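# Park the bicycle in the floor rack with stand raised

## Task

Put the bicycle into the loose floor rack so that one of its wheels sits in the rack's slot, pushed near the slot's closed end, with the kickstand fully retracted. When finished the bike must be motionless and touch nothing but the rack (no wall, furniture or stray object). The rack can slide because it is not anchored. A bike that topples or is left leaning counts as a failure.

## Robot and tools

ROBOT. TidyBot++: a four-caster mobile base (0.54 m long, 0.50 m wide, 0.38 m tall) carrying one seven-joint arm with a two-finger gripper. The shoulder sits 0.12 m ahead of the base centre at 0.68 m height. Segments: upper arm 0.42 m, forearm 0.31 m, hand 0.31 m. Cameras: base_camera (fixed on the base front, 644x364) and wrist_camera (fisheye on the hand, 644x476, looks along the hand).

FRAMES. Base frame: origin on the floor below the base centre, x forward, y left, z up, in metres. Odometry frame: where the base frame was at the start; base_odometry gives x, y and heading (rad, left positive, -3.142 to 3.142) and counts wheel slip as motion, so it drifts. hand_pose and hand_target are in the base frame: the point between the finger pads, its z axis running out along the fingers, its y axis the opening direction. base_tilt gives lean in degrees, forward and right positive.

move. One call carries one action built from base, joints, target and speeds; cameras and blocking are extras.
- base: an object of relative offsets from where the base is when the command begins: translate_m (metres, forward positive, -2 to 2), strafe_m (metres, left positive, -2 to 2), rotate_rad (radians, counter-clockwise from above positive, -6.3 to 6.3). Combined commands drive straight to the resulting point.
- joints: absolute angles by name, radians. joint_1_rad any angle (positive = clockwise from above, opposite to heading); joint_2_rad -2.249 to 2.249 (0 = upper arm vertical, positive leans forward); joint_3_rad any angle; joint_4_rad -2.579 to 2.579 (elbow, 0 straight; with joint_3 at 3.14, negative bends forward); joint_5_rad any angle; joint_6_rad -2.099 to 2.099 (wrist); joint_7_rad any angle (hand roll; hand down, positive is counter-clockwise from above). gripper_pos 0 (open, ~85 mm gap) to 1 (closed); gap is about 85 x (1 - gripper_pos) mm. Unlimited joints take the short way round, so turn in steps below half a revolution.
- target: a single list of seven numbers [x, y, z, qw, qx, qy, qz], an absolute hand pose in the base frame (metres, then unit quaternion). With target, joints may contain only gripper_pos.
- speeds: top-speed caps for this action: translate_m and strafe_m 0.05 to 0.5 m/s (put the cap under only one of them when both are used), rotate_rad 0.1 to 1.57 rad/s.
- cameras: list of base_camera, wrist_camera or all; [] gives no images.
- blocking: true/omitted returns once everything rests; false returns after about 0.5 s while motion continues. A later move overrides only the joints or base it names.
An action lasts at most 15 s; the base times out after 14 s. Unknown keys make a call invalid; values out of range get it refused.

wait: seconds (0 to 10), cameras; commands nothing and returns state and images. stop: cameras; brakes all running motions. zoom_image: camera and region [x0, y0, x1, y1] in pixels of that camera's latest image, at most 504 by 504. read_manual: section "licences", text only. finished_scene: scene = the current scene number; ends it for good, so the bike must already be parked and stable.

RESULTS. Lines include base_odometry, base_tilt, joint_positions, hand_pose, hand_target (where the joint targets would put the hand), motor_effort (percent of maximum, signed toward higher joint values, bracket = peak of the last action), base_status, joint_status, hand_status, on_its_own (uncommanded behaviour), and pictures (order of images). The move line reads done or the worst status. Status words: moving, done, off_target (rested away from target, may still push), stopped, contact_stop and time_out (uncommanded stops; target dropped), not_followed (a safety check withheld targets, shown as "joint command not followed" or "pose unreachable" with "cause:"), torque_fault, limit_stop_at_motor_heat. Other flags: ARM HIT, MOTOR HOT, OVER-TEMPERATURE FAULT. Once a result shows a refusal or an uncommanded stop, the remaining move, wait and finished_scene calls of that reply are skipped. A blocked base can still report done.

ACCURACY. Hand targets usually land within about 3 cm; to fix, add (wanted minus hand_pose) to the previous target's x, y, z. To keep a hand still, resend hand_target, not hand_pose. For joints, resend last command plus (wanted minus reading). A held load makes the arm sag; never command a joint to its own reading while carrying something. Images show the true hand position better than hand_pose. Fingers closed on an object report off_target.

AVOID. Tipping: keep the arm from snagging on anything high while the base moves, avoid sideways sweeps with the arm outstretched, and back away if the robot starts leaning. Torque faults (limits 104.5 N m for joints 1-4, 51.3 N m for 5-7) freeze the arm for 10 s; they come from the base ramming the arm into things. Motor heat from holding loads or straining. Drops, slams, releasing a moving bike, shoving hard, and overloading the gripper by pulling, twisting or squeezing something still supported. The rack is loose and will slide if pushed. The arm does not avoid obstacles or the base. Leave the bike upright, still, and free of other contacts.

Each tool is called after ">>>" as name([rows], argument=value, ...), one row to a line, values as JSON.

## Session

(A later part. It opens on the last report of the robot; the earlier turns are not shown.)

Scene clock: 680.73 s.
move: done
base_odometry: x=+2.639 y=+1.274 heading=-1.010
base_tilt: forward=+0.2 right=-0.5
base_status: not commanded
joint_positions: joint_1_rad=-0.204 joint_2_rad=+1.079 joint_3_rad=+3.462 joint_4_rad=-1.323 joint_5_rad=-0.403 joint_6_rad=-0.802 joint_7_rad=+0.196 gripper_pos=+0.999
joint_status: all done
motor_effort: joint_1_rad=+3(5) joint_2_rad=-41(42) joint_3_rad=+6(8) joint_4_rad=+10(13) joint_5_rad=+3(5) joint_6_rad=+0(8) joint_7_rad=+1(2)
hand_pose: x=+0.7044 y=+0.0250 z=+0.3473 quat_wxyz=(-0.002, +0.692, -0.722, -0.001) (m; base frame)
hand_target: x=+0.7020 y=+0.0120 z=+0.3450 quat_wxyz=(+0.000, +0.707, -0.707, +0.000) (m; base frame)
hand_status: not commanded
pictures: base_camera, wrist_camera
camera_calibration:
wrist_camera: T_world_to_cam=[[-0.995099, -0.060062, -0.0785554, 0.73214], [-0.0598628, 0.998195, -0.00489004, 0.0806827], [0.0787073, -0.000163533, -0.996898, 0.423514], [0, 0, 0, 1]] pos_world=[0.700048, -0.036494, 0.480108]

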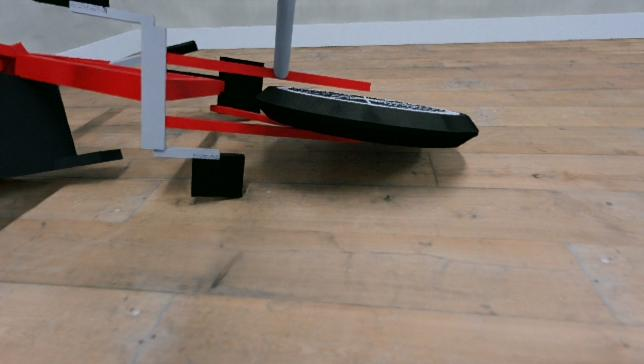

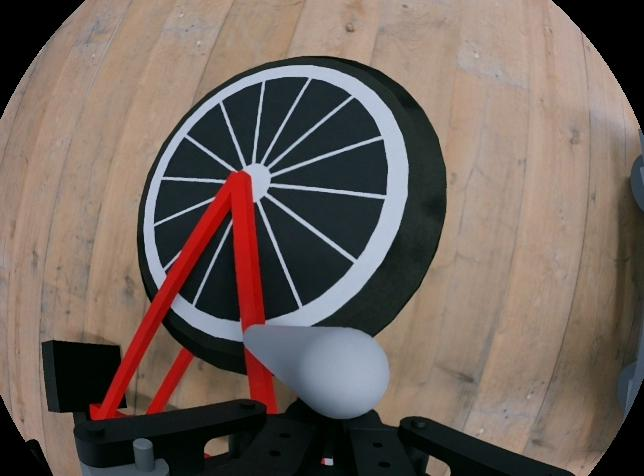

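>>> move(joints={"gripper_pos": 0.35}, cameras=[])

>>> move(base={"strafe_m": -0.011}, cameras=["wrist_camera"])

>>> move(joints={"gripper_pos": 1.0}, cameras=["wrist_camera"])

Scene clock: 682.50 s.
move: done
base_odometry: x=+2.639 y=+1.274 heading=-1.010
base_tilt: forward=+0.2 right=-0.5
base_status: not commanded
joint_positions: joint_1_rad=-0.210 joint_2_rad=+1.083 joint_3_rad=+3.457 joint_4_rad=-1.333 joint_5_rad=-0.403 joint_6_rad=-0.807 joint_7_rad=+0.196 gripper_pos=+0.350
joint_status: all done
motor_effort: joint_1_rad=+4(7) joint_2_rad=-41(44) joint_3_rad=+7(10) joint_4_rad=+11(17) joint_5_rad=+2(4) joint_6_rad=+2(6) joint_7_rad=+1(1)
hand_pose: x=+0.6955 y=+0.0308 z=+0.3426 quat_wxyz=(+0.003, +0.694, -0.720, -0.009) (m; base frame)
hand_target: x=+0.7020 y=+0.0120 z=+0.3450 quat_wxyz=(+0.000, +0.707, -0.707, +0.000) (m; base frame)
hand_status: not commanded
pictures: none
No camera images: "cameras" was empty.

Scene clock: 683.13 s.
move: done
base_odometry: x=+2.630 y=+1.268 heading=-1.010
base_tilt: forward=+0.2 right=-0.5
base_status: done
joint_positions: joint_1_rad=-0.221 joint_2_rad=+1.082 joint_3_rad=+3.452 joint_4_rad=-1.333 joint_5_rad=-0.406 joint_6_rad=-0.807 joint_7_rad=+0.197 gripper_pos=+0.350
joint_status: not commanded
motor_effort: joint_1_rad=+5(9) joint_2_rad=-40(41) joint_3_rad=+8(11) joint_4_rad=+10(11) joint_5_rad=+3(5) joint_6_rad=+0(2) joint_7_rad=+0(1)
hand_pose: x=+0.6952 y=+0.0407 z=+0.3427 quat_wxyz=(+0.001, +0.698, -0.716, -0.012) (m; base frame)
hand_target: x=+0.7020 y=+0.0120 z=+0.3450 quat_wxyz=(+0.000, +0.707, -0.707, +0.000) (m; base frame)
hand_status: not commanded
pictures: wrist_camera
camera_calibration:
wrist_camera: T_world_to_cam=[[-0.995164, -0.0775474, -0.0602855, 0.718056], [-0.0781127, 0.996919, 0.00707408, 0.0731605], [0.0595512, 0.0117489, -0.998156, 0.43294], [0, 0, 0, 1]] pos_world=[0.694516, -0.0223383, 0.474912]

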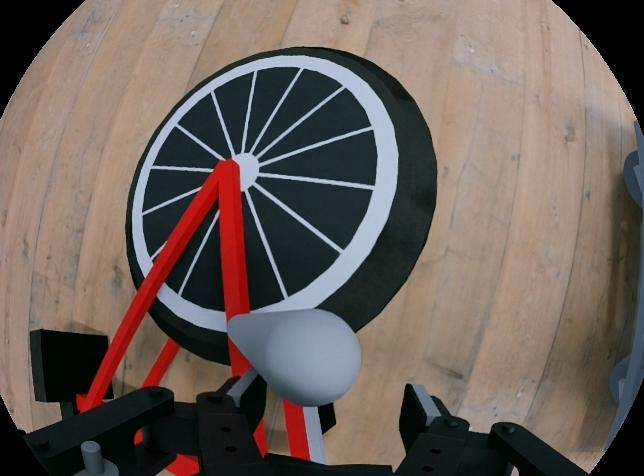

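Scene clock: 684.03 s.
move: done
base_odometry: x=+2.630 y=+1.268 heading=-1.010
base_tilt: forward=+0.2 right=-0.5
base_status: not commanded
joint_positions: joint_1_rad=-0.212 joint_2_rad=+1.079 joint_3_rad=+3.452 joint_4_rad=-1.329 joint_5_rad=-0.407 joint_6_rad=-0.807 joint_7_rad=+0.197 gripper_pos=+0.999
joint_status: all done
motor_effort: joint_1_rad=+4(7) joint_2_rad=-41(42) joint_3_rad=+7(9) joint_4_rad=+11(12) joint_5_rad=+2(5) joint_6_rad=+0(2) joint_7_rad=+1(1)
hand_pose: x=+0.6989 y=+0.0359 z=+0.3452 quat_wxyz=(-0.002, +0.695, -0.719, -0.010) (m; base frame)
hand_target: x=+0.7020 y=+0.0120 z=+0.3450 quat_wxyz=(+0.000, +0.707, -0.707, +0.000) (m; base frame)
hand_status: not commanded
pictures: wrist_camera
camera_calibration:
wrist_camera: T_world_to_cam=[[-0.995339, -0.0689089, -0.0674689, 0.723771], [-0.0695679, 0.997549, 0.00746427, 0.0720055], [0.0667892, 0.0121231, -0.997693, 0.430022], [0, 0, 0, 1]] pos_world=[0.696686, -0.027168, 0.477325]

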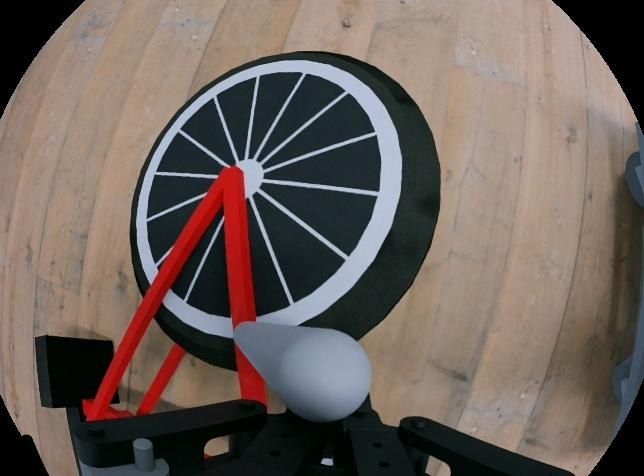

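>>> move(base={"strafe_m": -0.09}, speeds={"strafe_m": 0.08}, target=[0.715, 0.012, 0.32, 0, 0.7071, -0.7071, 0])

Scene clock: 686.80 s.
move: off_target
base_odometry: x=+2.553 y=+1.220 heading=-1.010
base_tilt: forward=+0.2 right=-0.5
base_status: done
joint_positions: joint_1_rad=-0.208 joint_2_rad=+1.129 joint_3_rad=+3.442 joint_4_rad=-1.268 joint_5_rad=-0.408 joint_6_rad=-0.807 joint_7_rad=+0.197 gripper_pos=+0.999
joint_status: not commanded
motor_effort: joint_1_rad=+4(8) joint_2_rad=-40(43) joint_3_rad=+7(11) joint_4_rad=+10(13) joint_5_rad=+3(5) joint_6_rad=+0(5) joint_7_rad=+1(1)
hand_pose: x=+0.7130 y=+0.0416 z=+0.3282 quat_wxyz=(-0.006, +0.701, -0.713, -0.008) (m; base frame)
hand_target: x=+0.7150 y=+0.0120 z=+0.3200 quat_wxyz=(+0.000, +0.707, -0.707, +0.000) (m; base frame)
hand_status: off_target (0.031 m and 1.6 deg from the pose sent, 0.038 m and 2.2 deg at the start)
pictures: base_camera, wrist_camera
camera_calibration:
wrist_camera: T_world_to_cam=[[-0.99359, -0.0840579, -0.0755792, 0.739087], [-0.0850961, 0.996316, 0.0106171, 0.0775691], [0.0744083, 0.0169805, -0.997083, 0.406215], [0, 0, 0, 1]] pos_world=[0.710725, -0.0220549, 0.460066]

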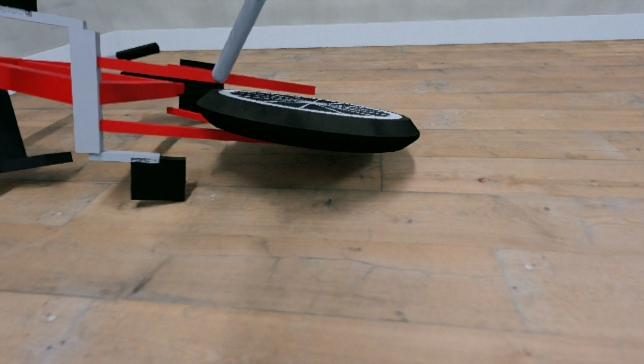

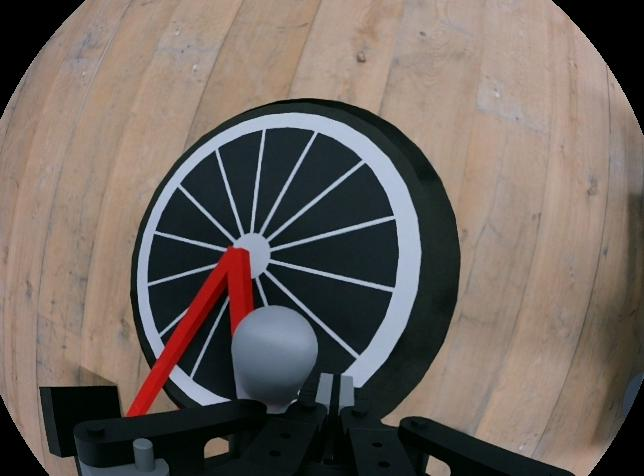

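>>> move(base={"strafe_m": 0.05}, cameras=[])

>>> move(base={"translate_m": 0.03}, cameras=["wrist_camera"])

>>> move(base={"strafe_m": -0.08}, speeds={"strafe_m": 0.08})

Scene clock: 688.80 s.
move: done
base_odometry: x=+2.596 y=+1.247 heading=-1.010
base_tilt: forward=+0.2 right=-0.5
base_status: done
joint_positions: joint_1_rad=-0.208 joint_2_rad=+1.137 joint_3_rad=+3.446 joint_4_rad=-1.268 joint_5_rad=-0.409 joint_6_rad=-0.807 joint_7_rad=+0.197 gripper_pos=+0.999
joint_status: not commanded
motor_effort: joint_1_rad=+5(7) joint_2_rad=-40(43) joint_3_rad=+8(8) joint_4_rad=+12(15) joint_5_rad=+2(3) joint_6_rad=+2(4) joint_7_rad=+1(1)
hand_pose: x=+0.7104 y=+0.0391 z=+0.3235 quat_wxyz=(-0.002, +0.700, -0.714, -0.009) (m; base frame)
hand_target: x=+0.7150 y=+0.0120 z=+0.3200 quat_wxyz=(+0.000, +0.707, -0.707, +0.000) (m; base frame)
hand_status: not commanded
pictures: none
No camera images: "cameras" was empty.

Scene clock: 689.60 s.
move: done
base_odometry: x=+2.612 y=+1.221 heading=-1.011
base_tilt: forward=+0.2 right=-0.5
base_status: done
joint_positions: joint_1_rad=-0.208 joint_2_rad=+1.149 joint_3_rad=+3.446 joint_4_rad=-1.285 joint_5_rad=-0.409 joint_6_rad=-0.824 joint_7_rad=+0.197 gripper_pos=+0.999
joint_status: not commanded
motor_effort: joint_1_rad=+5(8) joint_2_rad=-43(45) joint_3_rad=+9(10) joint_4_rad=+15(19) joint_5_rad=+3(3) joint_6_rad=+5(9) joint_7_rad=+1(1)
hand_pose: x=+0.6921 y=+0.0379 z=+0.3134 quat_wxyz=(+0.014, +0.698, -0.715, -0.025) (m; base frame)
hand_target: x=+0.7150 y=+0.0120 z=+0.3200 quat_wxyz=(+0.000, +0.707, -0.707, +0.000) (m; base frame)
hand_status: not commanded
pictures: wrist_camera
camera_calibration:
wrist_camera: T_world_to_cam=[[-0.99659, -0.0791586, -0.0232891, 0.702469], [-0.079404, 0.996794, 0.00980774, 0.0758951], [0.0224381, 0.0116235, -0.999681, 0.430087], [0, 0, 0, 1]] pos_world=[0.69645, -0.0250445, 0.445565]

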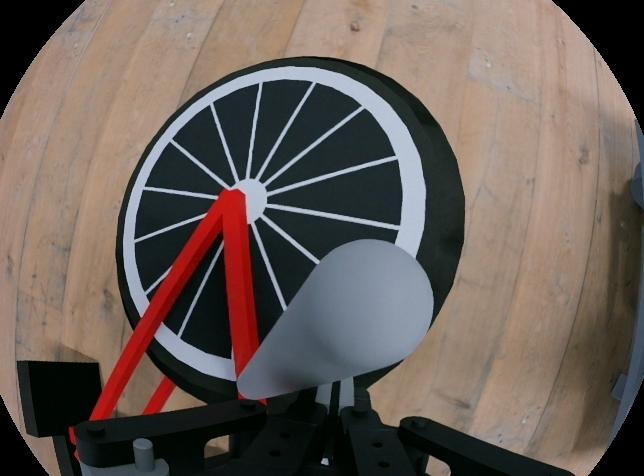

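Scene clock: 691.17 s.
move: done
base_odometry: x=+2.544 y=+1.178 heading=-1.010
base_tilt: forward=+0.2 right=-0.5
base_status: done
joint_positions: joint_1_rad=-0.194 joint_2_rad=+1.150 joint_3_rad=+3.438 joint_4_rad=-1.277 joint_5_rad=-0.411 joint_6_rad=-0.824 joint_7_rad=+0.197 gripper_pos=+0.999
joint_status: not commanded
motor_effort: joint_1_rad=+2(9) joint_2_rad=-41(46) joint_3_rad=+4(12) joint_4_rad=+10(15) joint_5_rad=+1(5) joint_6_rad=+0(5) joint_7_rad=+1(1)
hand_pose: x=+0.6956 y=+0.0354 z=+0.3137 quat_wxyz=(+0.009, +0.695, -0.719, -0.026) (m; base frame)
hand_target: x=+0.7150 y=+0.0120 z=+0.3200 quat_wxyz=(+0.000, +0.707, -0.707, +0.000) (m; base frame)
hand_status: not commanded
pictures: base_camera, wrist_camera
camera_calibration:
wrist_camera: T_world_to_cam=[[-0.997263, -0.0680541, -0.0288927, 0.707532], [-0.0686021, 0.997474, 0.0184177, 0.0684287], [0.0275663, 0.0203493, -0.999413, 0.426342], [0, 0, 0, 1]] pos_world=[0.698537, -0.0287812, 0.445274]

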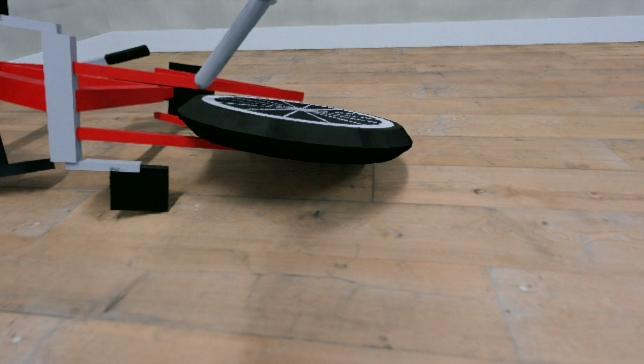

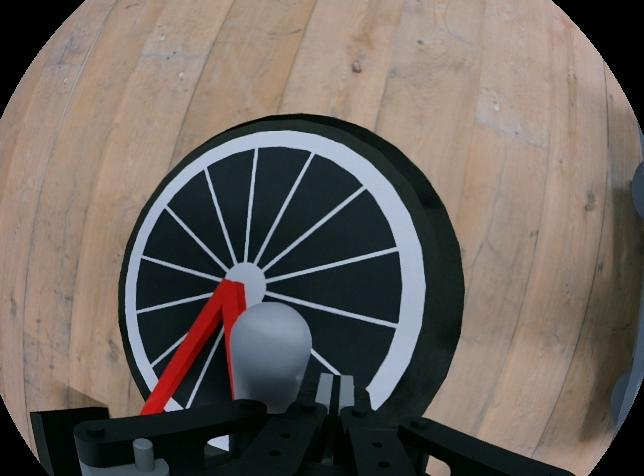

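>>> move(base={"strafe_m": -0.03, "translate_m": 0.02}, speeds={"strafe_m": 0.1}, target=[0.74, 0.012, 0.285, 0, 0.7071, -0.7071, 0])

Scene clock: 693.30 s.
move: off_target
base_odometry: x=+2.529 y=+1.145 heading=-1.011
base_tilt: forward=+0.2 right=-0.5
base_status: done
joint_positions: joint_1_rad=-0.153 joint_2_rad=+1.243 joint_3_rad=+3.439 joint_4_rad=-1.135 joint_5_rad=-0.411 joint_6_rad=-0.824 joint_7_rad=+0.197 gripper_pos=+0.999
joint_status: not commanded
motor_effort: joint_1_rad=+0(5) joint_2_rad=-45(47) joint_3_rad=+4(7) joint_4_rad=+12(15) joint_5_rad=+1(3) joint_6_rad=+0(4) joint_7_rad=+1(1)
hand_pose: x=+0.7364 y=+0.0168 z=+0.2872 quat_wxyz=(-0.005, +0.694, -0.720, -0.007) (m; base frame)
hand_target: x=+0.7400 y=+0.0120 z=+0.2850 quat_wxyz=(+0.000, +0.707, -0.707, +0.000) (m; base frame)
hand_status: off_target (0.006 m and 2.4 deg from the pose sent, 0.058 m and 3.7 deg at the start)
pictures: base_camera, wrist_camera
camera_calibration:
wrist_camera: T_world_to_cam=[[-0.995108, -0.0653204, -0.0741115, 0.757587], [-0.0660604, 0.997787, 0.00757529, 0.0914872], [0.0734527, 0.0124341, -0.997221, 0.364875], [0, 0, 0, 1]] pos_world=[0.733124, -0.0463357, 0.419314]

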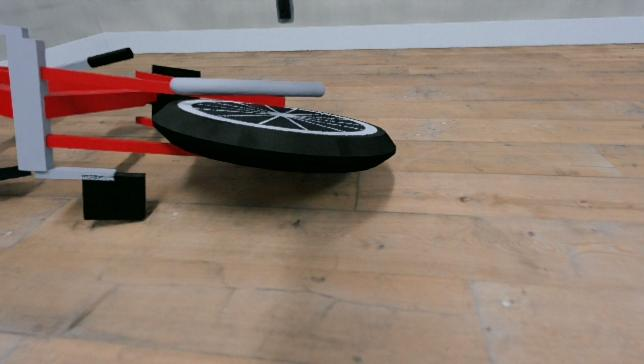

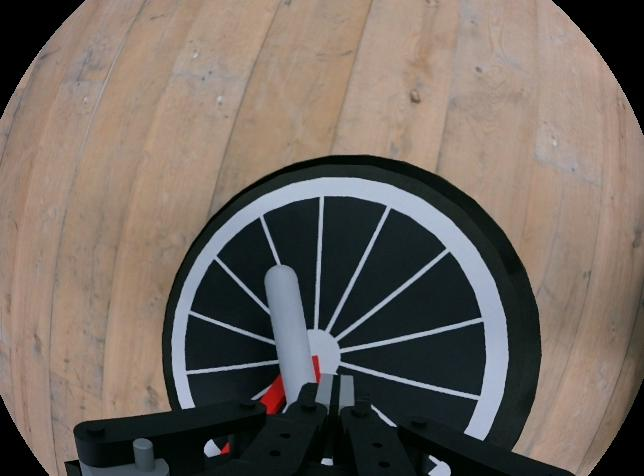

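>>> move(target=[0.69, 0.012, 0.47, 0, 0.7071, -0.7071, 0], cameras=[])

>>> move(base={"translate_m": -0.3}, joints={"joint_1_rad": 0, "joint_2_rad": -0.15, "joint_3_rad": 3.14, "joint_4_rad": -1.75, "joint_5_rad": 0, "joint_6_rad": -1.1, "joint_7_rad": 1.57, "gripper_pos": 0.0})

>>> zoom_image(camera="wrist_camera", region=[150, 50, 550, 350])

Scene clock: 699.63 s.
move: off_target
base_odometry: x=+2.529 y=+1.145 heading=-1.011
base_tilt: forward=+0.2 right=-0.5
base_status: not commanded
joint_positions: joint_1_rad=-0.192 joint_2_rad=+0.859 joint_3_rad=+3.469 joint_4_rad=-1.326 joint_5_rad=-0.353 joint_6_rad=-0.931 joint_7_rad=+0.197 gripper_pos=+0.999
joint_status: not commanded
motor_effort: joint_1_rad=+1(2) joint_2_rad=-40(48) joint_3_rad=+3(4) joint_4_rad=+14(15) joint_5_rad=+1(2) joint_6_rad=+1(1) joint_7_rad=+1(1)
hand_pose: x=+0.7200 y=+0.0230 z=+0.4744 quat_wxyz=(-0.041, +0.698, -0.715, +0.016) (m; base frame)
hand_target: x=+0.6900 y=+0.0120 z=+0.4700 quat_wxyz=(+0.000, +0.707, -0.707, +0.000) (m; base frame)
hand_status: off_target (0.032 m and 5.2 deg from the pose sent, 0.189 m and 2.4 deg at the start)
pictures: none
No camera images: "cameras" was empty.

Scene clock: 702.30 s.
move: done
base_odometry: x=+2.369 y=+1.400 heading=-1.010
base_tilt: forward=+0.2 right=-0.5
base_status: done
joint_positions: joint_1_rad=-0.014 joint_2_rad=-0.141 joint_3_rad=+3.164 joint_4_rad=-1.723 joint_5_rad=-0.037 joint_6_rad=-1.044 joint_7_rad=+1.495 gripper_pos=+0.000
joint_status: all done
motor_effort: joint_1_rad=+0(2) joint_2_rad=-12(43) joint_3_rad=+0(4) joint_4_rad=+20(22) joint_5_rad=+1(2) joint_6_rad=+4(5) joint_7_rad=+1(2)
hand_pose: x=+0.5281 y=+0.0077 z=+0.8243 quat_wxyz=(-0.028, +0.966, -0.046, +0.254) (m; base frame)
hand_target: x=+0.5034 y=+0.0020 z=+0.8072 quat_wxyz=(+0.000, +0.976, +0.000, +0.219) (m; base frame)
hand_status: not commanded
pictures: base_camera, wrist_camera
camera_calibration:
wrist_camera: T_world_to_cam=[[0.0537222, -0.994187, -0.0933079, 0.0586004], [-0.864924, 0.000367908, -0.501902, 0.93224], [0.499019, 0.107668, -0.859877, 0.577152], [0, 0, 0, 1]] pos_world=[0.515159, -0.00422371, 0.96964]

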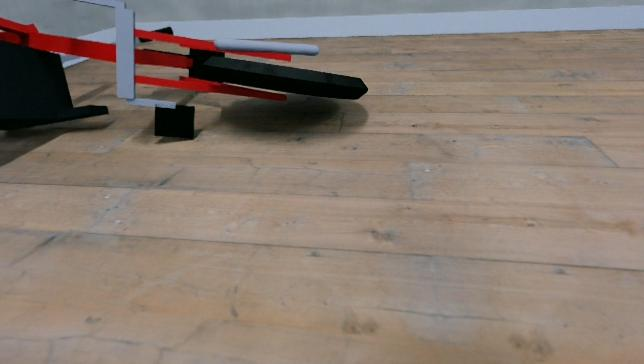

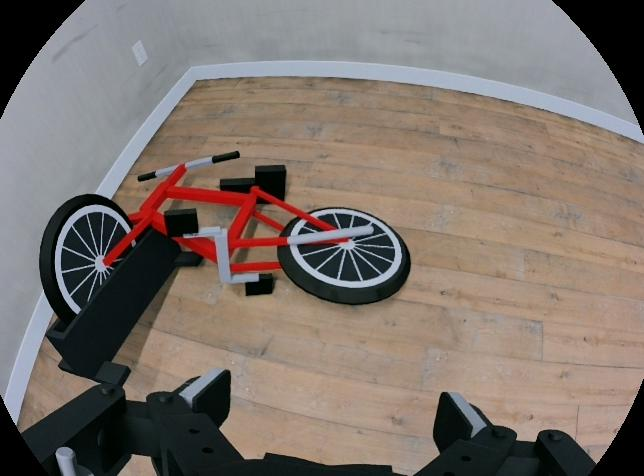

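Scaled by 1.260.

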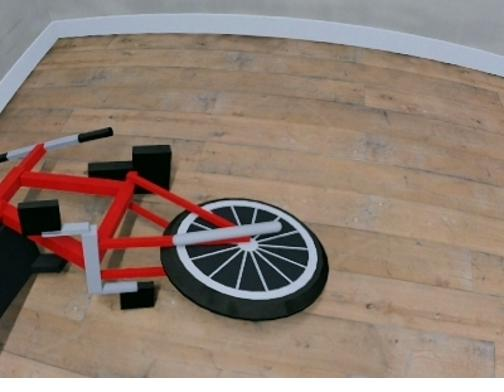

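>>> zoom_image(camera="wrist_camera", region=[20, 130, 320, 400])

Scaled by 1.680.

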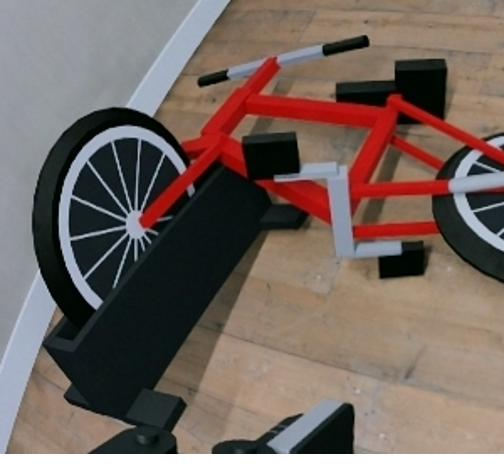

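>>> move(base={"strafe_m": -0.75}, cameras=[])

>>> move(base={"translate_m": 1.35, "rotate_rad": 1.57})

>>> zoom_image(camera="wrist_camera", region=[150, 50, 550, 350])

Scene clock: 723.47 s.
move: done
base_odometry: x=+1.734 y=+1.001 heading=-1.011
base_tilt: forward=+0.2 right=-0.5
base_status: done
joint_positions: joint_1_rad=-0.007 joint_2_rad=-0.141 joint_3_rad=+3.156 joint_4_rad=-1.724 joint_5_rad=-0.031 joint_6_rad=-1.044 joint_7_rad=+1.497 gripper_pos=+0.000
joint_status: not commanded
motor_effort: joint_1_rad=+1(2) joint_2_rad=-13(14) joint_3_rad=+0(2) joint_4_rad=+21(22) joint_5_rad=+0(2) joint_6_rad=+5(5) joint_7_rad=+1(1)
hand_pose: x=+0.5276 y=+0.0067 z=+0.8239 quat_wxyz=(-0.025, +0.966, -0.044, +0.254) (m; base frame)
hand_target: x=+0.5034 y=+0.0020 z=+0.8072 quat_wxyz=(+0.000, +0.976, +0.000, +0.219) (m; base frame)
hand_status: not commanded
pictures: none
No camera images: "cameras" was empty.

Scene clock: 727.67 s.
move: done
base_odometry: x=+2.451 y=-0.143 heading=+0.560
base_tilt: forward=+0.2 right=-0.5
base_status: done
joint_positions: joint_1_rad=-0.004 joint_2_rad=-0.148 joint_3_rad=+3.153 joint_4_rad=-1.725 joint_5_rad=-0.029 joint_6_rad=-1.047 joint_7_rad=+1.497 gripper_pos=+0.000
joint_status: not commanded
motor_effort: joint_1_rad=+1(2) joint_2_rad=-13(16) joint_3_rad=+0(2) joint_4_rad=+20(22) joint_5_rad=+1(2) joint_6_rad=+4(5) joint_7_rad=+1(1)
hand_pose: x=+0.5256 y=+0.0059 z=+0.8257 quat_wxyz=(-0.023, +0.966, -0.043, +0.255) (m; base frame)
hand_target: x=+0.5034 y=+0.0020 z=+0.8072 quat_wxyz=(+0.000, +0.976, +0.000, +0.219) (m; base frame)
hand_status: not commanded
pictures: base_camera, wrist_camera
camera_calibration:
wrist_camera: T_world_to_cam=[[0.0563801, -0.995015, -0.0822564, 0.0465292], [-0.863795, -0.00729724, -0.50379, 0.93189], [0.500679, 0.0994564, -0.859901, 0.579], [0, 0, 0, 1]] pos_world=[0.512446, -0.00448777, 0.971187]

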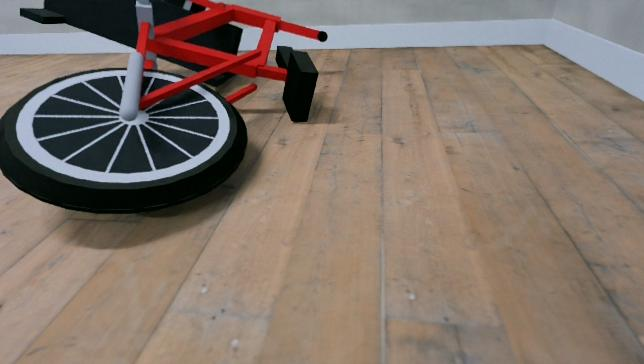

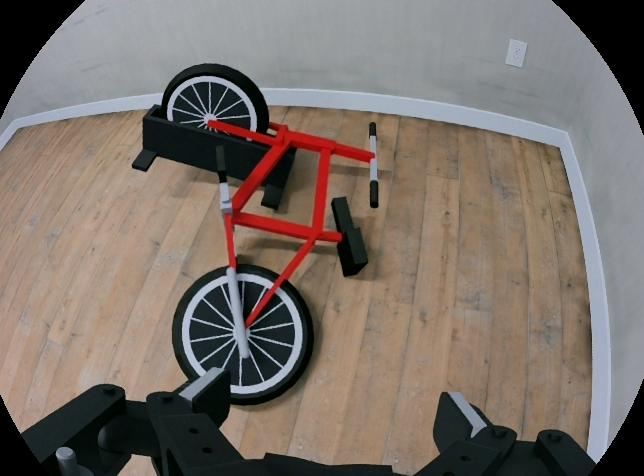

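Scaled by 1.260.

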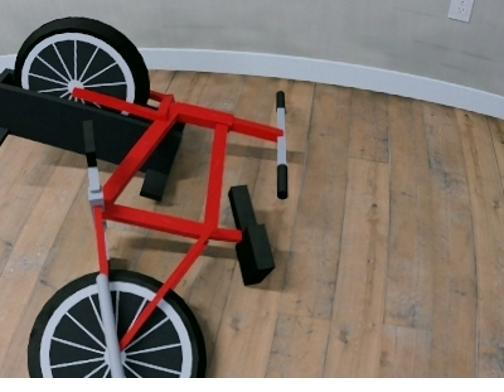

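>>> move(base={"strafe_m": -0.33}, cameras=[])

>>> move(base={"translate_m": 0.78}, cameras=["base_camera"])

>>> move(base={"rotate_rad": 0.5})

Scene clock: 735.00 s.
move: done
base_odometry: x=+2.626 y=-0.422 heading=+0.560
base_tilt: forward=+0.2 right=-0.5
base_status: done
joint_positions: joint_1_rad=+0.000 joint_2_rad=-0.148 joint_3_rad=+3.151 joint_4_rad=-1.725 joint_5_rad=-0.026 joint_6_rad=-1.047 joint_7_rad=+1.497 gripper_pos=+0.000
joint_status: not commanded
motor_effort: joint_1_rad=+1(2) joint_2_rad=-12(15) joint_3_rad=+0(2) joint_4_rad=+21(22) joint_5_rad=+0(1) joint_6_rad=+4(5) joint_7_rad=+1(1)
hand_pose: x=+0.5255 y=+0.0046 z=+0.8256 quat_wxyz=(-0.021, +0.966, -0.044, +0.255) (m; base frame)
hand_target: x=+0.5034 y=+0.0020 z=+0.8072 quat_wxyz=(+0.000, +0.976, +0.000, +0.219) (m; base frame)
hand_status: not commanded
pictures: none
No camera images: "cameras" was empty.

Scene clock: 737.70 s.
move: done
base_odometry: x=+3.287 y=-0.008 heading=+0.560
base_tilt: forward=+0.2 right=-0.5
base_status: done
joint_positions: joint_1_rad=+0.000 joint_2_rad=-0.146 joint_3_rad=+3.151 joint_4_rad=-1.726 joint_5_rad=-0.026 joint_6_rad=-1.049 joint_7_rad=+1.497 gripper_pos=+0.000
joint_status: not commanded
motor_effort: joint_1_rad=+1(1) joint_2_rad=-13(15) joint_3_rad=+0(1) joint_4_rad=+21(22) joint_5_rad=+1(1) joint_6_rad=+4(6) joint_7_rad=+1(1)
hand_pose: x=+0.5249 y=+0.0046 z=+0.8241 quat_wxyz=(-0.021, +0.966, -0.044, +0.253) (m; base frame)
hand_target: x=+0.5034 y=+0.0020 z=+0.8072 quat_wxyz=(+0.000, +0.976, +0.000, +0.219) (m; base frame)
hand_status: not commanded
pictures: base_camera

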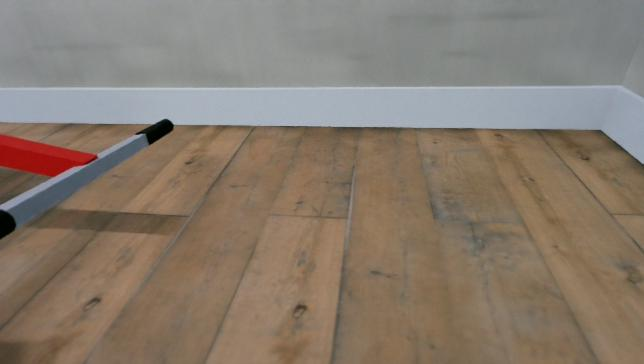

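Scene clock: 739.10 s.
move: done
base_odometry: x=+3.287 y=-0.008 heading=+1.059
base_tilt: forward=+0.2 right=-0.5
base_status: done
joint_positions: joint_1_rad=-0.002 joint_2_rad=-0.146 joint_3_rad=+3.146 joint_4_rad=-1.726 joint_5_rad=-0.026 joint_6_rad=-1.049 joint_7_rad=+1.497 gripper_pos=+0.000
joint_status: not commanded
motor_effort: joint_1_rad=+0(2) joint_2_rad=-12(14) joint_3_rad=+0(2) joint_4_rad=+21(21) joint_5_rad=+0(2) joint_6_rad=+4(5) joint_7_rad=+1(1)
hand_pose: x=+0.5248 y=+0.0073 z=+0.8241 quat_wxyz=(-0.022, +0.966, -0.040, +0.253) (m; base frame)
hand_target: x=+0.5034 y=+0.0020 z=+0.8072 quat_wxyz=(+0.000, +0.976, +0.000, +0.219) (m; base frame)
hand_status: not commanded
pictures: base_camera, wrist_camera
camera_calibration:
wrist_camera: T_world_to_cam=[[0.0614037, -0.995034, -0.0783381, 0.0419854], [-0.866149, -0.0141182, -0.499586, 0.928202], [0.496, 0.0985289, -0.862715, 0.582693], [0, 0, 0, 1]] pos_world=[0.512367, -0.0025306, 0.969704]

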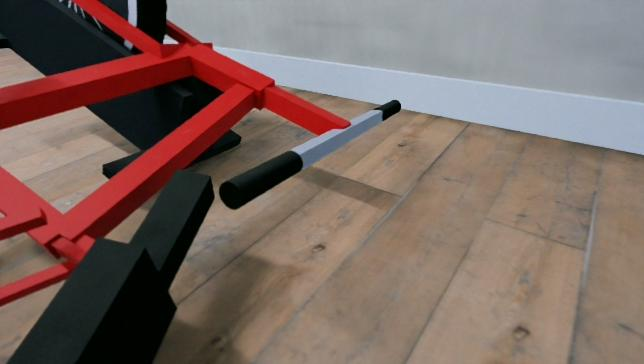

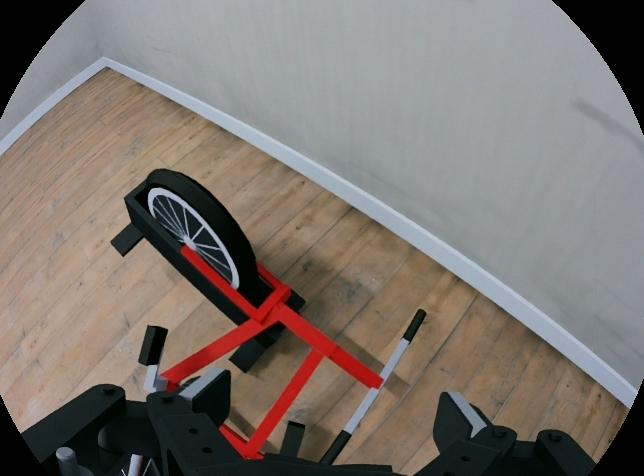

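>>> move(target=[0.62, -0.045, 0.32, 0, 0.965, -0.262, 0])

Scene clock: 744.47 s.
move: off_target
base_odometry: x=+3.287 y=-0.008 heading=+1.059
base_tilt: forward=+0.2 right=-0.5
base_status: not commanded
joint_positions: joint_1_rad=+0.009 joint_2_rad=+0.997 joint_3_rad=+3.228 joint_4_rad=-1.669 joint_5_rad=-0.159 joint_6_rad=-0.559 joint_7_rad=+1.371 gripper_pos=+0.000
joint_status: not commanded
motor_effort: joint_1_rad=+0(1) joint_2_rad=-36(39) joint_3_rad=+0(1) joint_4_rad=+8(21) joint_5_rad=+1(2) joint_6_rad=+0(5) joint_7_rad=+1(1)
hand_pose: x=+0.5922 y=-0.0256 z=+0.3203 quat_wxyz=(+0.000, +0.980, -0.197, -0.039) (m; base frame)
hand_target: x=+0.6200 y=-0.0450 z=+0.3200 quat_wxyz=(+0.000, +0.965, -0.262, +0.000) (m; base frame)
hand_status: off_target (0.034 m and 8.8 deg from the pose sent, 0.516 m and 38.8 deg at the start)
pictures: base_camera, wrist_camera
camera_calibration:
wrist_camera: T_world_to_cam=[[-0.294266, -0.953185, -0.0696139, 0.174574], [-0.954692, 0.289784, 0.0677377, 0.612938], [-0.0443936, 0.0863927, -0.995272, 0.479975], [0, 0, 0, 1]] pos_world=[0.657846, -0.0526843, 0.448339]

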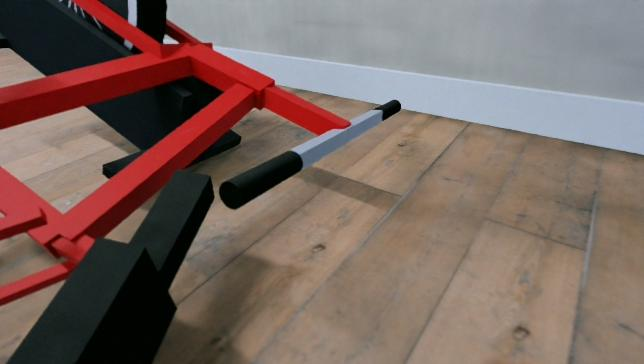

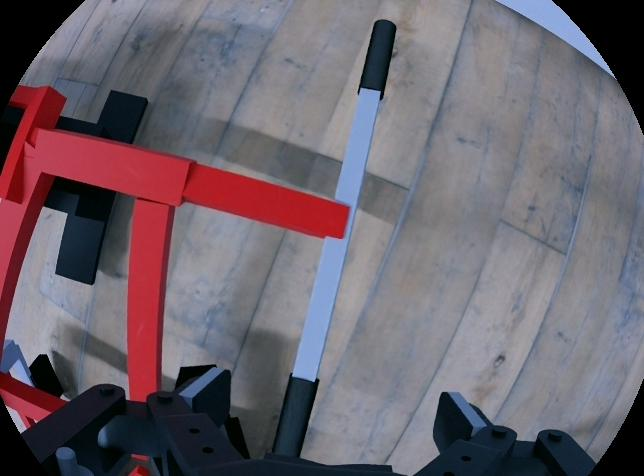

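>>> move(target=[0.655, -0.047, 0.22, 0, 0.940, -0.342, 0])

Scene clock: 747.03 s.
move: off_target
base_odometry: x=+3.287 y=-0.008 heading=+1.059
base_tilt: forward=+0.2 right=-0.5
base_status: not commanded
joint_positions: joint_1_rad=+0.009 joint_2_rad=+1.255 joint_3_rad=+3.245 joint_4_rad=-1.456 joint_5_rad=-0.234 joint_6_rad=-0.526 joint_7_rad=+1.246 gripper_pos=+0.000
joint_status: not commanded
motor_effort: joint_1_rad=+0(1) joint_2_rad=-39(43) joint_3_rad=+1(1) joint_4_rad=+7(9) joint_5_rad=+0(2) joint_6_rad=+0(1) joint_7_rad=+1(1)
hand_pose: x=+0.6247 y=-0.0289 z=+0.2167 quat_wxyz=(+0.001, +0.958, -0.285, -0.042) (m; base frame)
hand_target: x=+0.6550 y=-0.0470 z=+0.2200 quat_wxyz=(+0.000, +0.940, -0.342, +0.000) (m; base frame)
hand_status: off_target (0.035 m and 8.4 deg from the pose sent, 0.120 m and 17.8 deg at the start)
pictures: base_camera, wrist_camera
camera_calibration:
wrist_camera: T_world_to_cam=[[-0.460943, -0.88543, -0.0595327, 0.277595], [-0.886664, 0.456722, 0.0723362, 0.613208], [-0.0368588, 0.0861284, -0.995602, 0.374003], [0, 0, 0, 1]] pos_world=[0.68545, -0.0664865, 0.344527]

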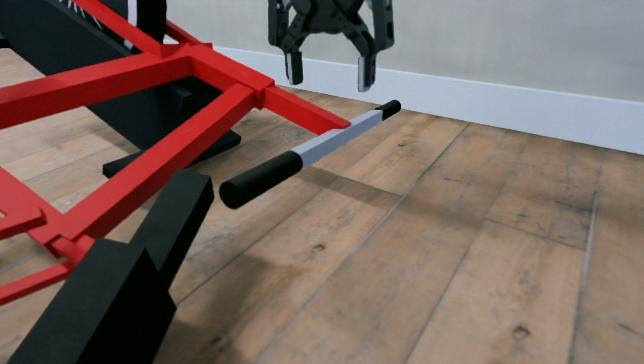

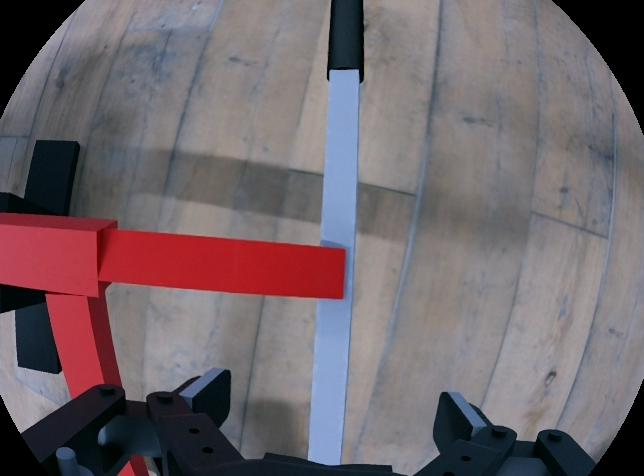

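>>> move(target=[0.66, -0.047, 0.165, 0, 0.940, -0.342, 0])

Scene clock: 749.20 s.
move: off_target
base_odometry: x=+3.287 y=-0.008 heading=+1.059
base_tilt: forward=+0.2 right=-0.5
base_status: not commanded
joint_positions: joint_1_rad=+0.009 joint_2_rad=+1.380 joint_3_rad=+3.245 joint_4_rad=-1.356 joint_5_rad=-0.244 joint_6_rad=-0.494 joint_7_rad=+1.245 gripper_pos=+0.000
joint_status: not commanded
motor_effort: joint_1_rad=+0(1) joint_2_rad=-41(44) joint_3_rad=+1(1) joint_4_rad=+7(8) joint_5_rad=+1(2) joint_6_rad=-1(1) joint_7_rad=+1(1)
hand_pose: x=+0.6327 y=-0.0304 z=+0.1626 quat_wxyz=(+0.003, +0.958, -0.285, -0.038) (m; base frame)
hand_target: x=+0.6600 y=-0.0470 z=+0.1650 quat_wxyz=(+0.000, +0.940, -0.342, +0.000) (m; base frame)
hand_status: off_target (0.032 m and 8.1 deg from the pose sent, 0.065 m and 8.4 deg at the start)
pictures: base_camera, wrist_camera
camera_calibration:
wrist_camera: T_world_to_cam=[[-0.460391, -0.885893, -0.0568615, 0.275929], [-0.88719, 0.456968, 0.0638299, 0.626625], [-0.0305626, 0.0798336, -0.99634, 0.31655], [0, 0, 0, 1]] pos_world=[0.692645, -0.0671755, 0.291083]

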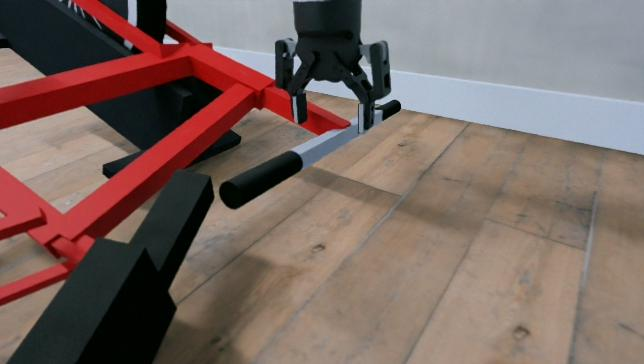

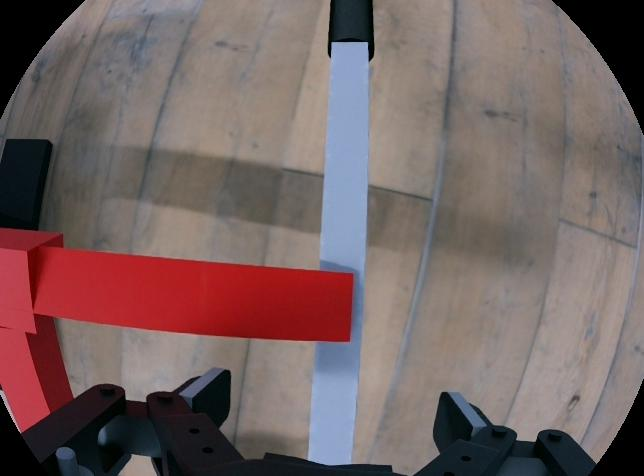

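>>> move(target=[0.66, -0.047, 0.135, 0, 0.940, -0.342, 0], cameras=[])

>>> move(joints={"gripper_pos": 1.0})

Scene clock: 750.60 s.
move: off_target
base_odometry: x=+3.287 y=-0.008 heading=+1.059
base_tilt: forward=+0.2 right=-0.5
base_status: not commanded
joint_positions: joint_1_rad=+0.011 joint_2_rad=+1.442 joint_3_rad=+3.245 joint_4_rad=-1.302 joint_5_rad=-0.246 joint_6_rad=-0.477 joint_7_rad=+1.244 gripper_pos=+0.000
joint_status: not commanded
motor_effort: joint_1_rad=+1(1) joint_2_rad=-40(43) joint_3_rad=+1(1) joint_4_rad=+8(8) joint_5_rad=+1(2) joint_6_rad=+0(1) joint_7_rad=+1(1)
hand_pose: x=+0.6370 y=-0.0322 z=+0.1358 quat_wxyz=(+0.004, +0.958, -0.284, -0.033) (m; base frame)
hand_target: x=+0.6600 y=-0.0470 z=+0.1350 quat_wxyz=(+0.000, +0.940, -0.342, +0.000) (m; base frame)
hand_status: off_target (0.027 m and 7.9 deg from the pose sent, 0.042 m and 8.1 deg at the start)
pictures: none
No camera images: "cameras" was empty.

Scene clock: 751.70 s.
move: off_target
base_odometry: x=+3.287 y=-0.008 heading=+1.059
base_tilt: forward=+0.2 right=-0.5
base_status: not commanded
joint_positions: joint_1_rad=+0.011 joint_2_rad=+1.442 joint_3_rad=+3.247 joint_4_rad=-1.303 joint_5_rad=-0.244 joint_6_rad=-0.477 joint_7_rad=+1.244 gripper_pos=+0.805
joint_status: gripper_pos off_target (ended at +0.805, target +1.000)
motor_effort: joint_1_rad=+4(5) joint_2_rad=-41(43) joint_3_rad=+1(5) joint_4_rad=+11(11) joint_5_rad=-4(6) joint_6_rad=+4(5) joint_7_rad=-3(3)
hand_pose: x=+0.6367 y=-0.0337 z=+0.1357 quat_wxyz=(+0.005, +0.958, -0.284, -0.033) (m; base frame)
hand_target: x=+0.6600 y=-0.0470 z=+0.1350 quat_wxyz=(+0.000, +0.940, -0.342, +0.000) (m; base frame)
hand_status: not commanded
pictures: base_camera, wrist_camera
camera_calibration:
wrist_camera: T_world_to_cam=[[-0.457394, -0.887622, -0.0540158, 0.271073], [-0.888962, 0.454811, 0.0537911, 0.635844], [-0.0231792, 0.0726217, -0.99709, 0.285263], [0, 0, 0, 1]] pos_world=[0.695841, -0.0692941, 0.264872]

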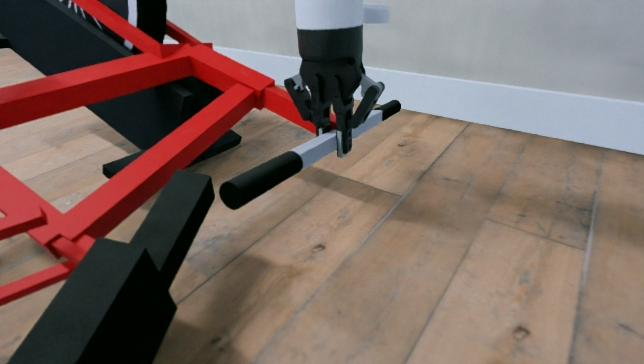

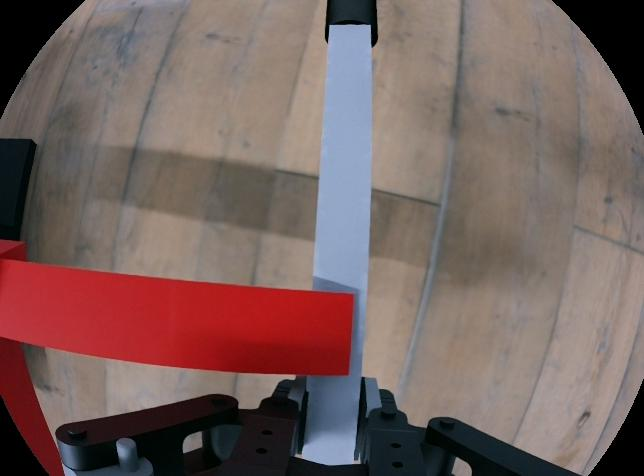

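>>> move(target=[0.675, -0.02, 0.27, 0, 0.940, -0.342, 0])

Scene clock: 758.93 s.
move: off_target
base_odometry: x=+3.287 y=-0.008 heading=+1.059
base_tilt: forward=+0.2 right=-0.6
base_status: not commanded
joint_positions: joint_1_rad=-0.061 joint_2_rad=+1.240 joint_3_rad=+3.269 joint_4_rad=-1.418 joint_5_rad=-0.244 joint_6_rad=-0.572 joint_7_rad=+1.148 gripper_pos=+0.806
joint_status: not commanded
motor_effort: joint_1_rad=+4(6) joint_2_rad=-52(60) joint_3_rad=+4(5) joint_4_rad=+11(14) joint_5_rad=+2(5) joint_6_rad=+1(6) joint_7_rad=+3(4)
hand_pose: x=+0.6417 y=-0.0018 z=+0.2304 quat_wxyz=(+0.006, +0.952, -0.304, -0.036) (m; base frame)
hand_target: x=+0.6750 y=-0.0200 z=+0.2700 quat_wxyz=(+0.000, +0.940, -0.342, +0.000) (m; base frame)
hand_status: off_target (0.055 m and 6.1 deg from the pose sent, 0.140 m and 8.0 deg at the start)
pictures: base_camera, wrist_camera
camera_calibration:
wrist_camera: T_world_to_cam=[[-0.495671, -0.867069, -0.0500199, 0.330446], [-0.86813, 0.492928, 0.0580677, 0.606379], [-0.0256925, 0.0722062, -0.997059, 0.379082], [0, 0, 0, 1]] pos_world=[0.699948, -0.0397537, 0.359285]

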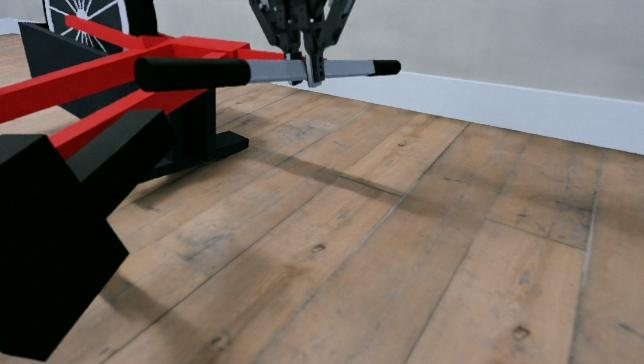

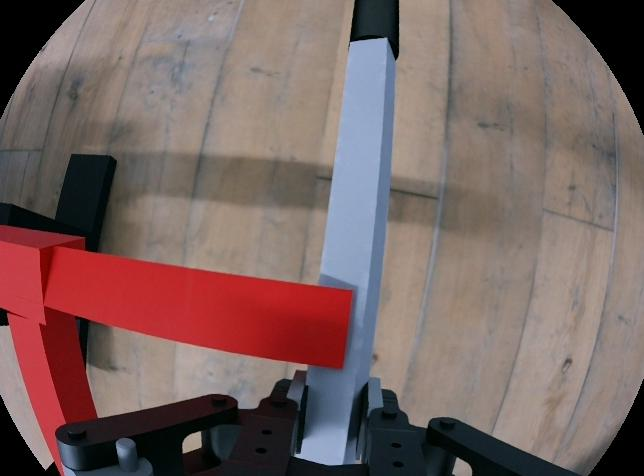

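>>> move(target=[0.70, 0.03, 0.41, 0, 0.940, -0.342, 0])

Scene clock: 760.57 s.
move: off_target
base_odometry: x=+3.287 y=-0.008 heading=+1.059
base_tilt: forward=+0.2 right=-0.5
base_status: not commanded
joint_positions: joint_1_rad=-0.135 joint_2_rad=+1.096 joint_3_rad=+3.287 joint_4_rad=-1.388 joint_5_rad=-0.230 joint_6_rad=-0.805 joint_7_rad=+0.987 gripper_pos=+0.806
joint_status: not commanded
motor_effort: joint_1_rad=+2(4) joint_2_rad=-63(65) joint_3_rad=+2(4) joint_4_rad=+17(18) joint_5_rad=+3(4) joint_6_rad=-2(3) joint_7_rad=+7(7)
hand_pose: x=+0.6453 y=+0.0420 z=+0.3181 quat_wxyz=(+0.009, +0.938, -0.340, -0.066) (m; base frame)
hand_target: x=+0.7000 y=+0.0300 z=+0.4100 quat_wxyz=(+0.000, +0.940, -0.342, +0.000) (m; base frame)
hand_status: off_target (0.108 m and 7.6 deg from the pose sent, 0.191 m and 6.1 deg at the start)
pictures: base_camera, wrist_camera
camera_calibration:
wrist_camera: T_world_to_cam=[[-0.561893, -0.826751, -0.0275645, 0.408502], [-0.823466, 0.555872, 0.113624, 0.533683], [-0.0786167, 0.0865431, -0.993141, 0.495702], [0, 0, 0, 1]] pos_world=[0.707975, -0.00183011, 0.442923]

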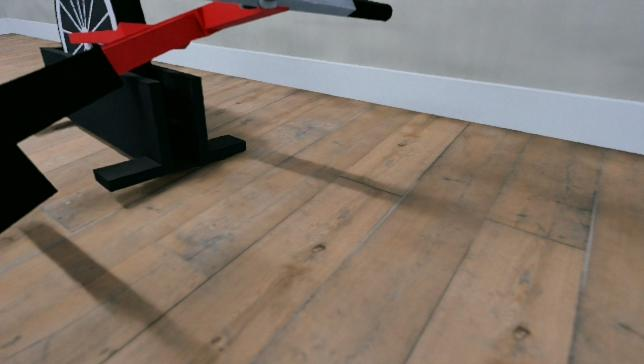

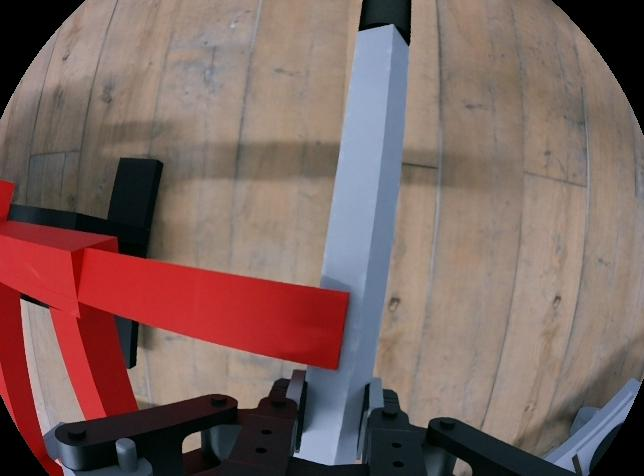

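>>> move(base={"strafe_m": 0.08, "translate_m": 0.04}, speeds={"strafe_m": 0.1}, target=[0.68, 0.03, 0.52, 0, 0.940, -0.342, 0])

Scene clock: 763.30 s.
move: off_target
base_odometry: x=+3.237 y=+0.067 heading=+1.060
base_tilt: forward=+0.2 right=-0.6
base_status: done
joint_positions: joint_1_rad=-0.152 joint_2_rad=+0.868 joint_3_rad=+3.294 joint_4_rad=-1.377 joint_5_rad=-0.184 joint_6_rad=-0.989 joint_7_rad=+0.948 gripper_pos=+0.806
joint_status: not commanded
motor_effort: joint_1_rad=+1(6) joint_2_rad=-59(69) joint_3_rad=+4(8) joint_4_rad=+20(24) joint_5_rad=+7(11) joint_6_rad=-5(7) joint_7_rad=+5(9)
hand_pose: x=+0.6600 y=+0.0510 z=+0.4484 quat_wxyz=(-0.002, +0.941, -0.334, -0.043) (m; base frame)
hand_target: x=+0.6800 y=+0.0300 z=+0.5200 quat_wxyz=(+0.000, +0.940, -0.342, +0.000) (m; base frame)
hand_status: off_target (0.077 m and 5.1 deg from the pose sent, 0.205 m and 7.6 deg at the start)
pictures: base_camera, wrist_camera
camera_calibration:
wrist_camera: T_world_to_cam=[[-0.55084, -0.832414, -0.0605221, 0.435505], [-0.834068, 0.546417, 0.0758891, 0.550356], [-0.0301008, 0.0922823, -0.995278, 0.59421], [0, 0, 0, 1]] pos_world=[0.716814, 0.00696157, 0.575995]

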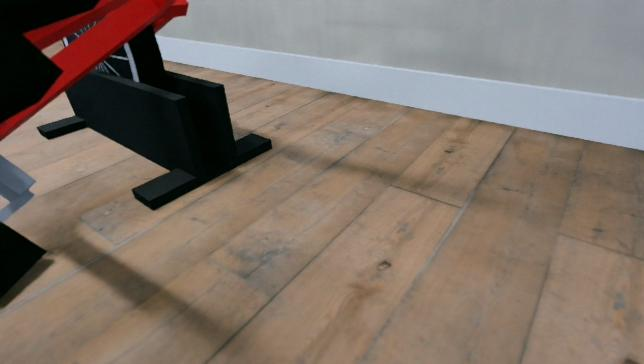

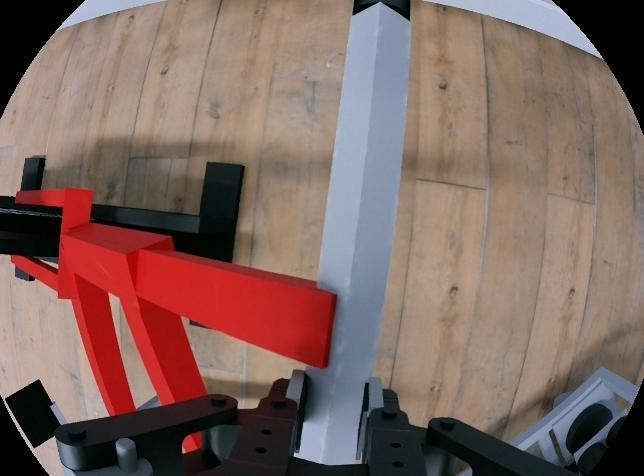

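>>> move(base={"strafe_m": 0.12, "translate_m": 0.08}, speeds={"strafe_m": 0.12}, target=[0.66, 0.04, 0.64, 0, 0.940, -0.342, 0])

Scene clock: 765.73 s.
move: off_target
base_odometry: x=+3.171 y=+0.195 heading=+1.060
base_tilt: forward=+0.2 right=-0.5
base_status: done
joint_positions: joint_1_rad=-0.144 joint_2_rad=+0.746 joint_3_rad=+3.302 joint_4_rad=-1.301 joint_5_rad=-0.119 joint_6_rad=-1.254 joint_7_rad=+0.904 gripper_pos=+0.806
joint_status: not commanded
motor_effort: joint_1_rad=-3(5) joint_2_rad=-63(72) joint_3_rad=+1(4) joint_4_rad=+28(29) joint_5_rad=+4(8) joint_6_rad=-4(8) joint_7_rad=+4(8)
hand_pose: x=+0.6373 y=+0.0349 z=+0.5403 quat_wxyz=(+0.024, +0.938, -0.340, -0.071) (m; base frame)
hand_target: x=+0.6600 y=+0.0400 z=+0.6400 quat_wxyz=(+0.000, +0.940, -0.342, +0.000) (m; base frame)
hand_status: off_target (0.102 m and 8.6 deg from the pose sent, 0.192 m and 5.1 deg at the start)
pictures: base_camera, wrist_camera
camera_calibration:
wrist_camera: T_world_to_cam=[[-0.56118, -0.82768, 0.00487682, 0.386302], [-0.821862, 0.557914, 0.115216, 0.503862], [-0.0980829, 0.0606489, -0.993328, 0.729846], [0, 0, 0, 1]] pos_world=[0.702475, -0.0056421, 0.66504]

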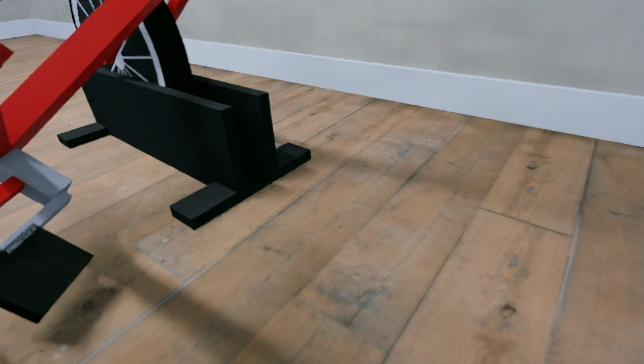

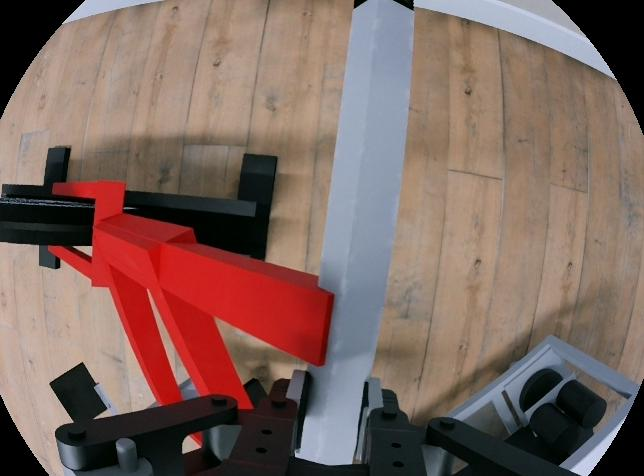

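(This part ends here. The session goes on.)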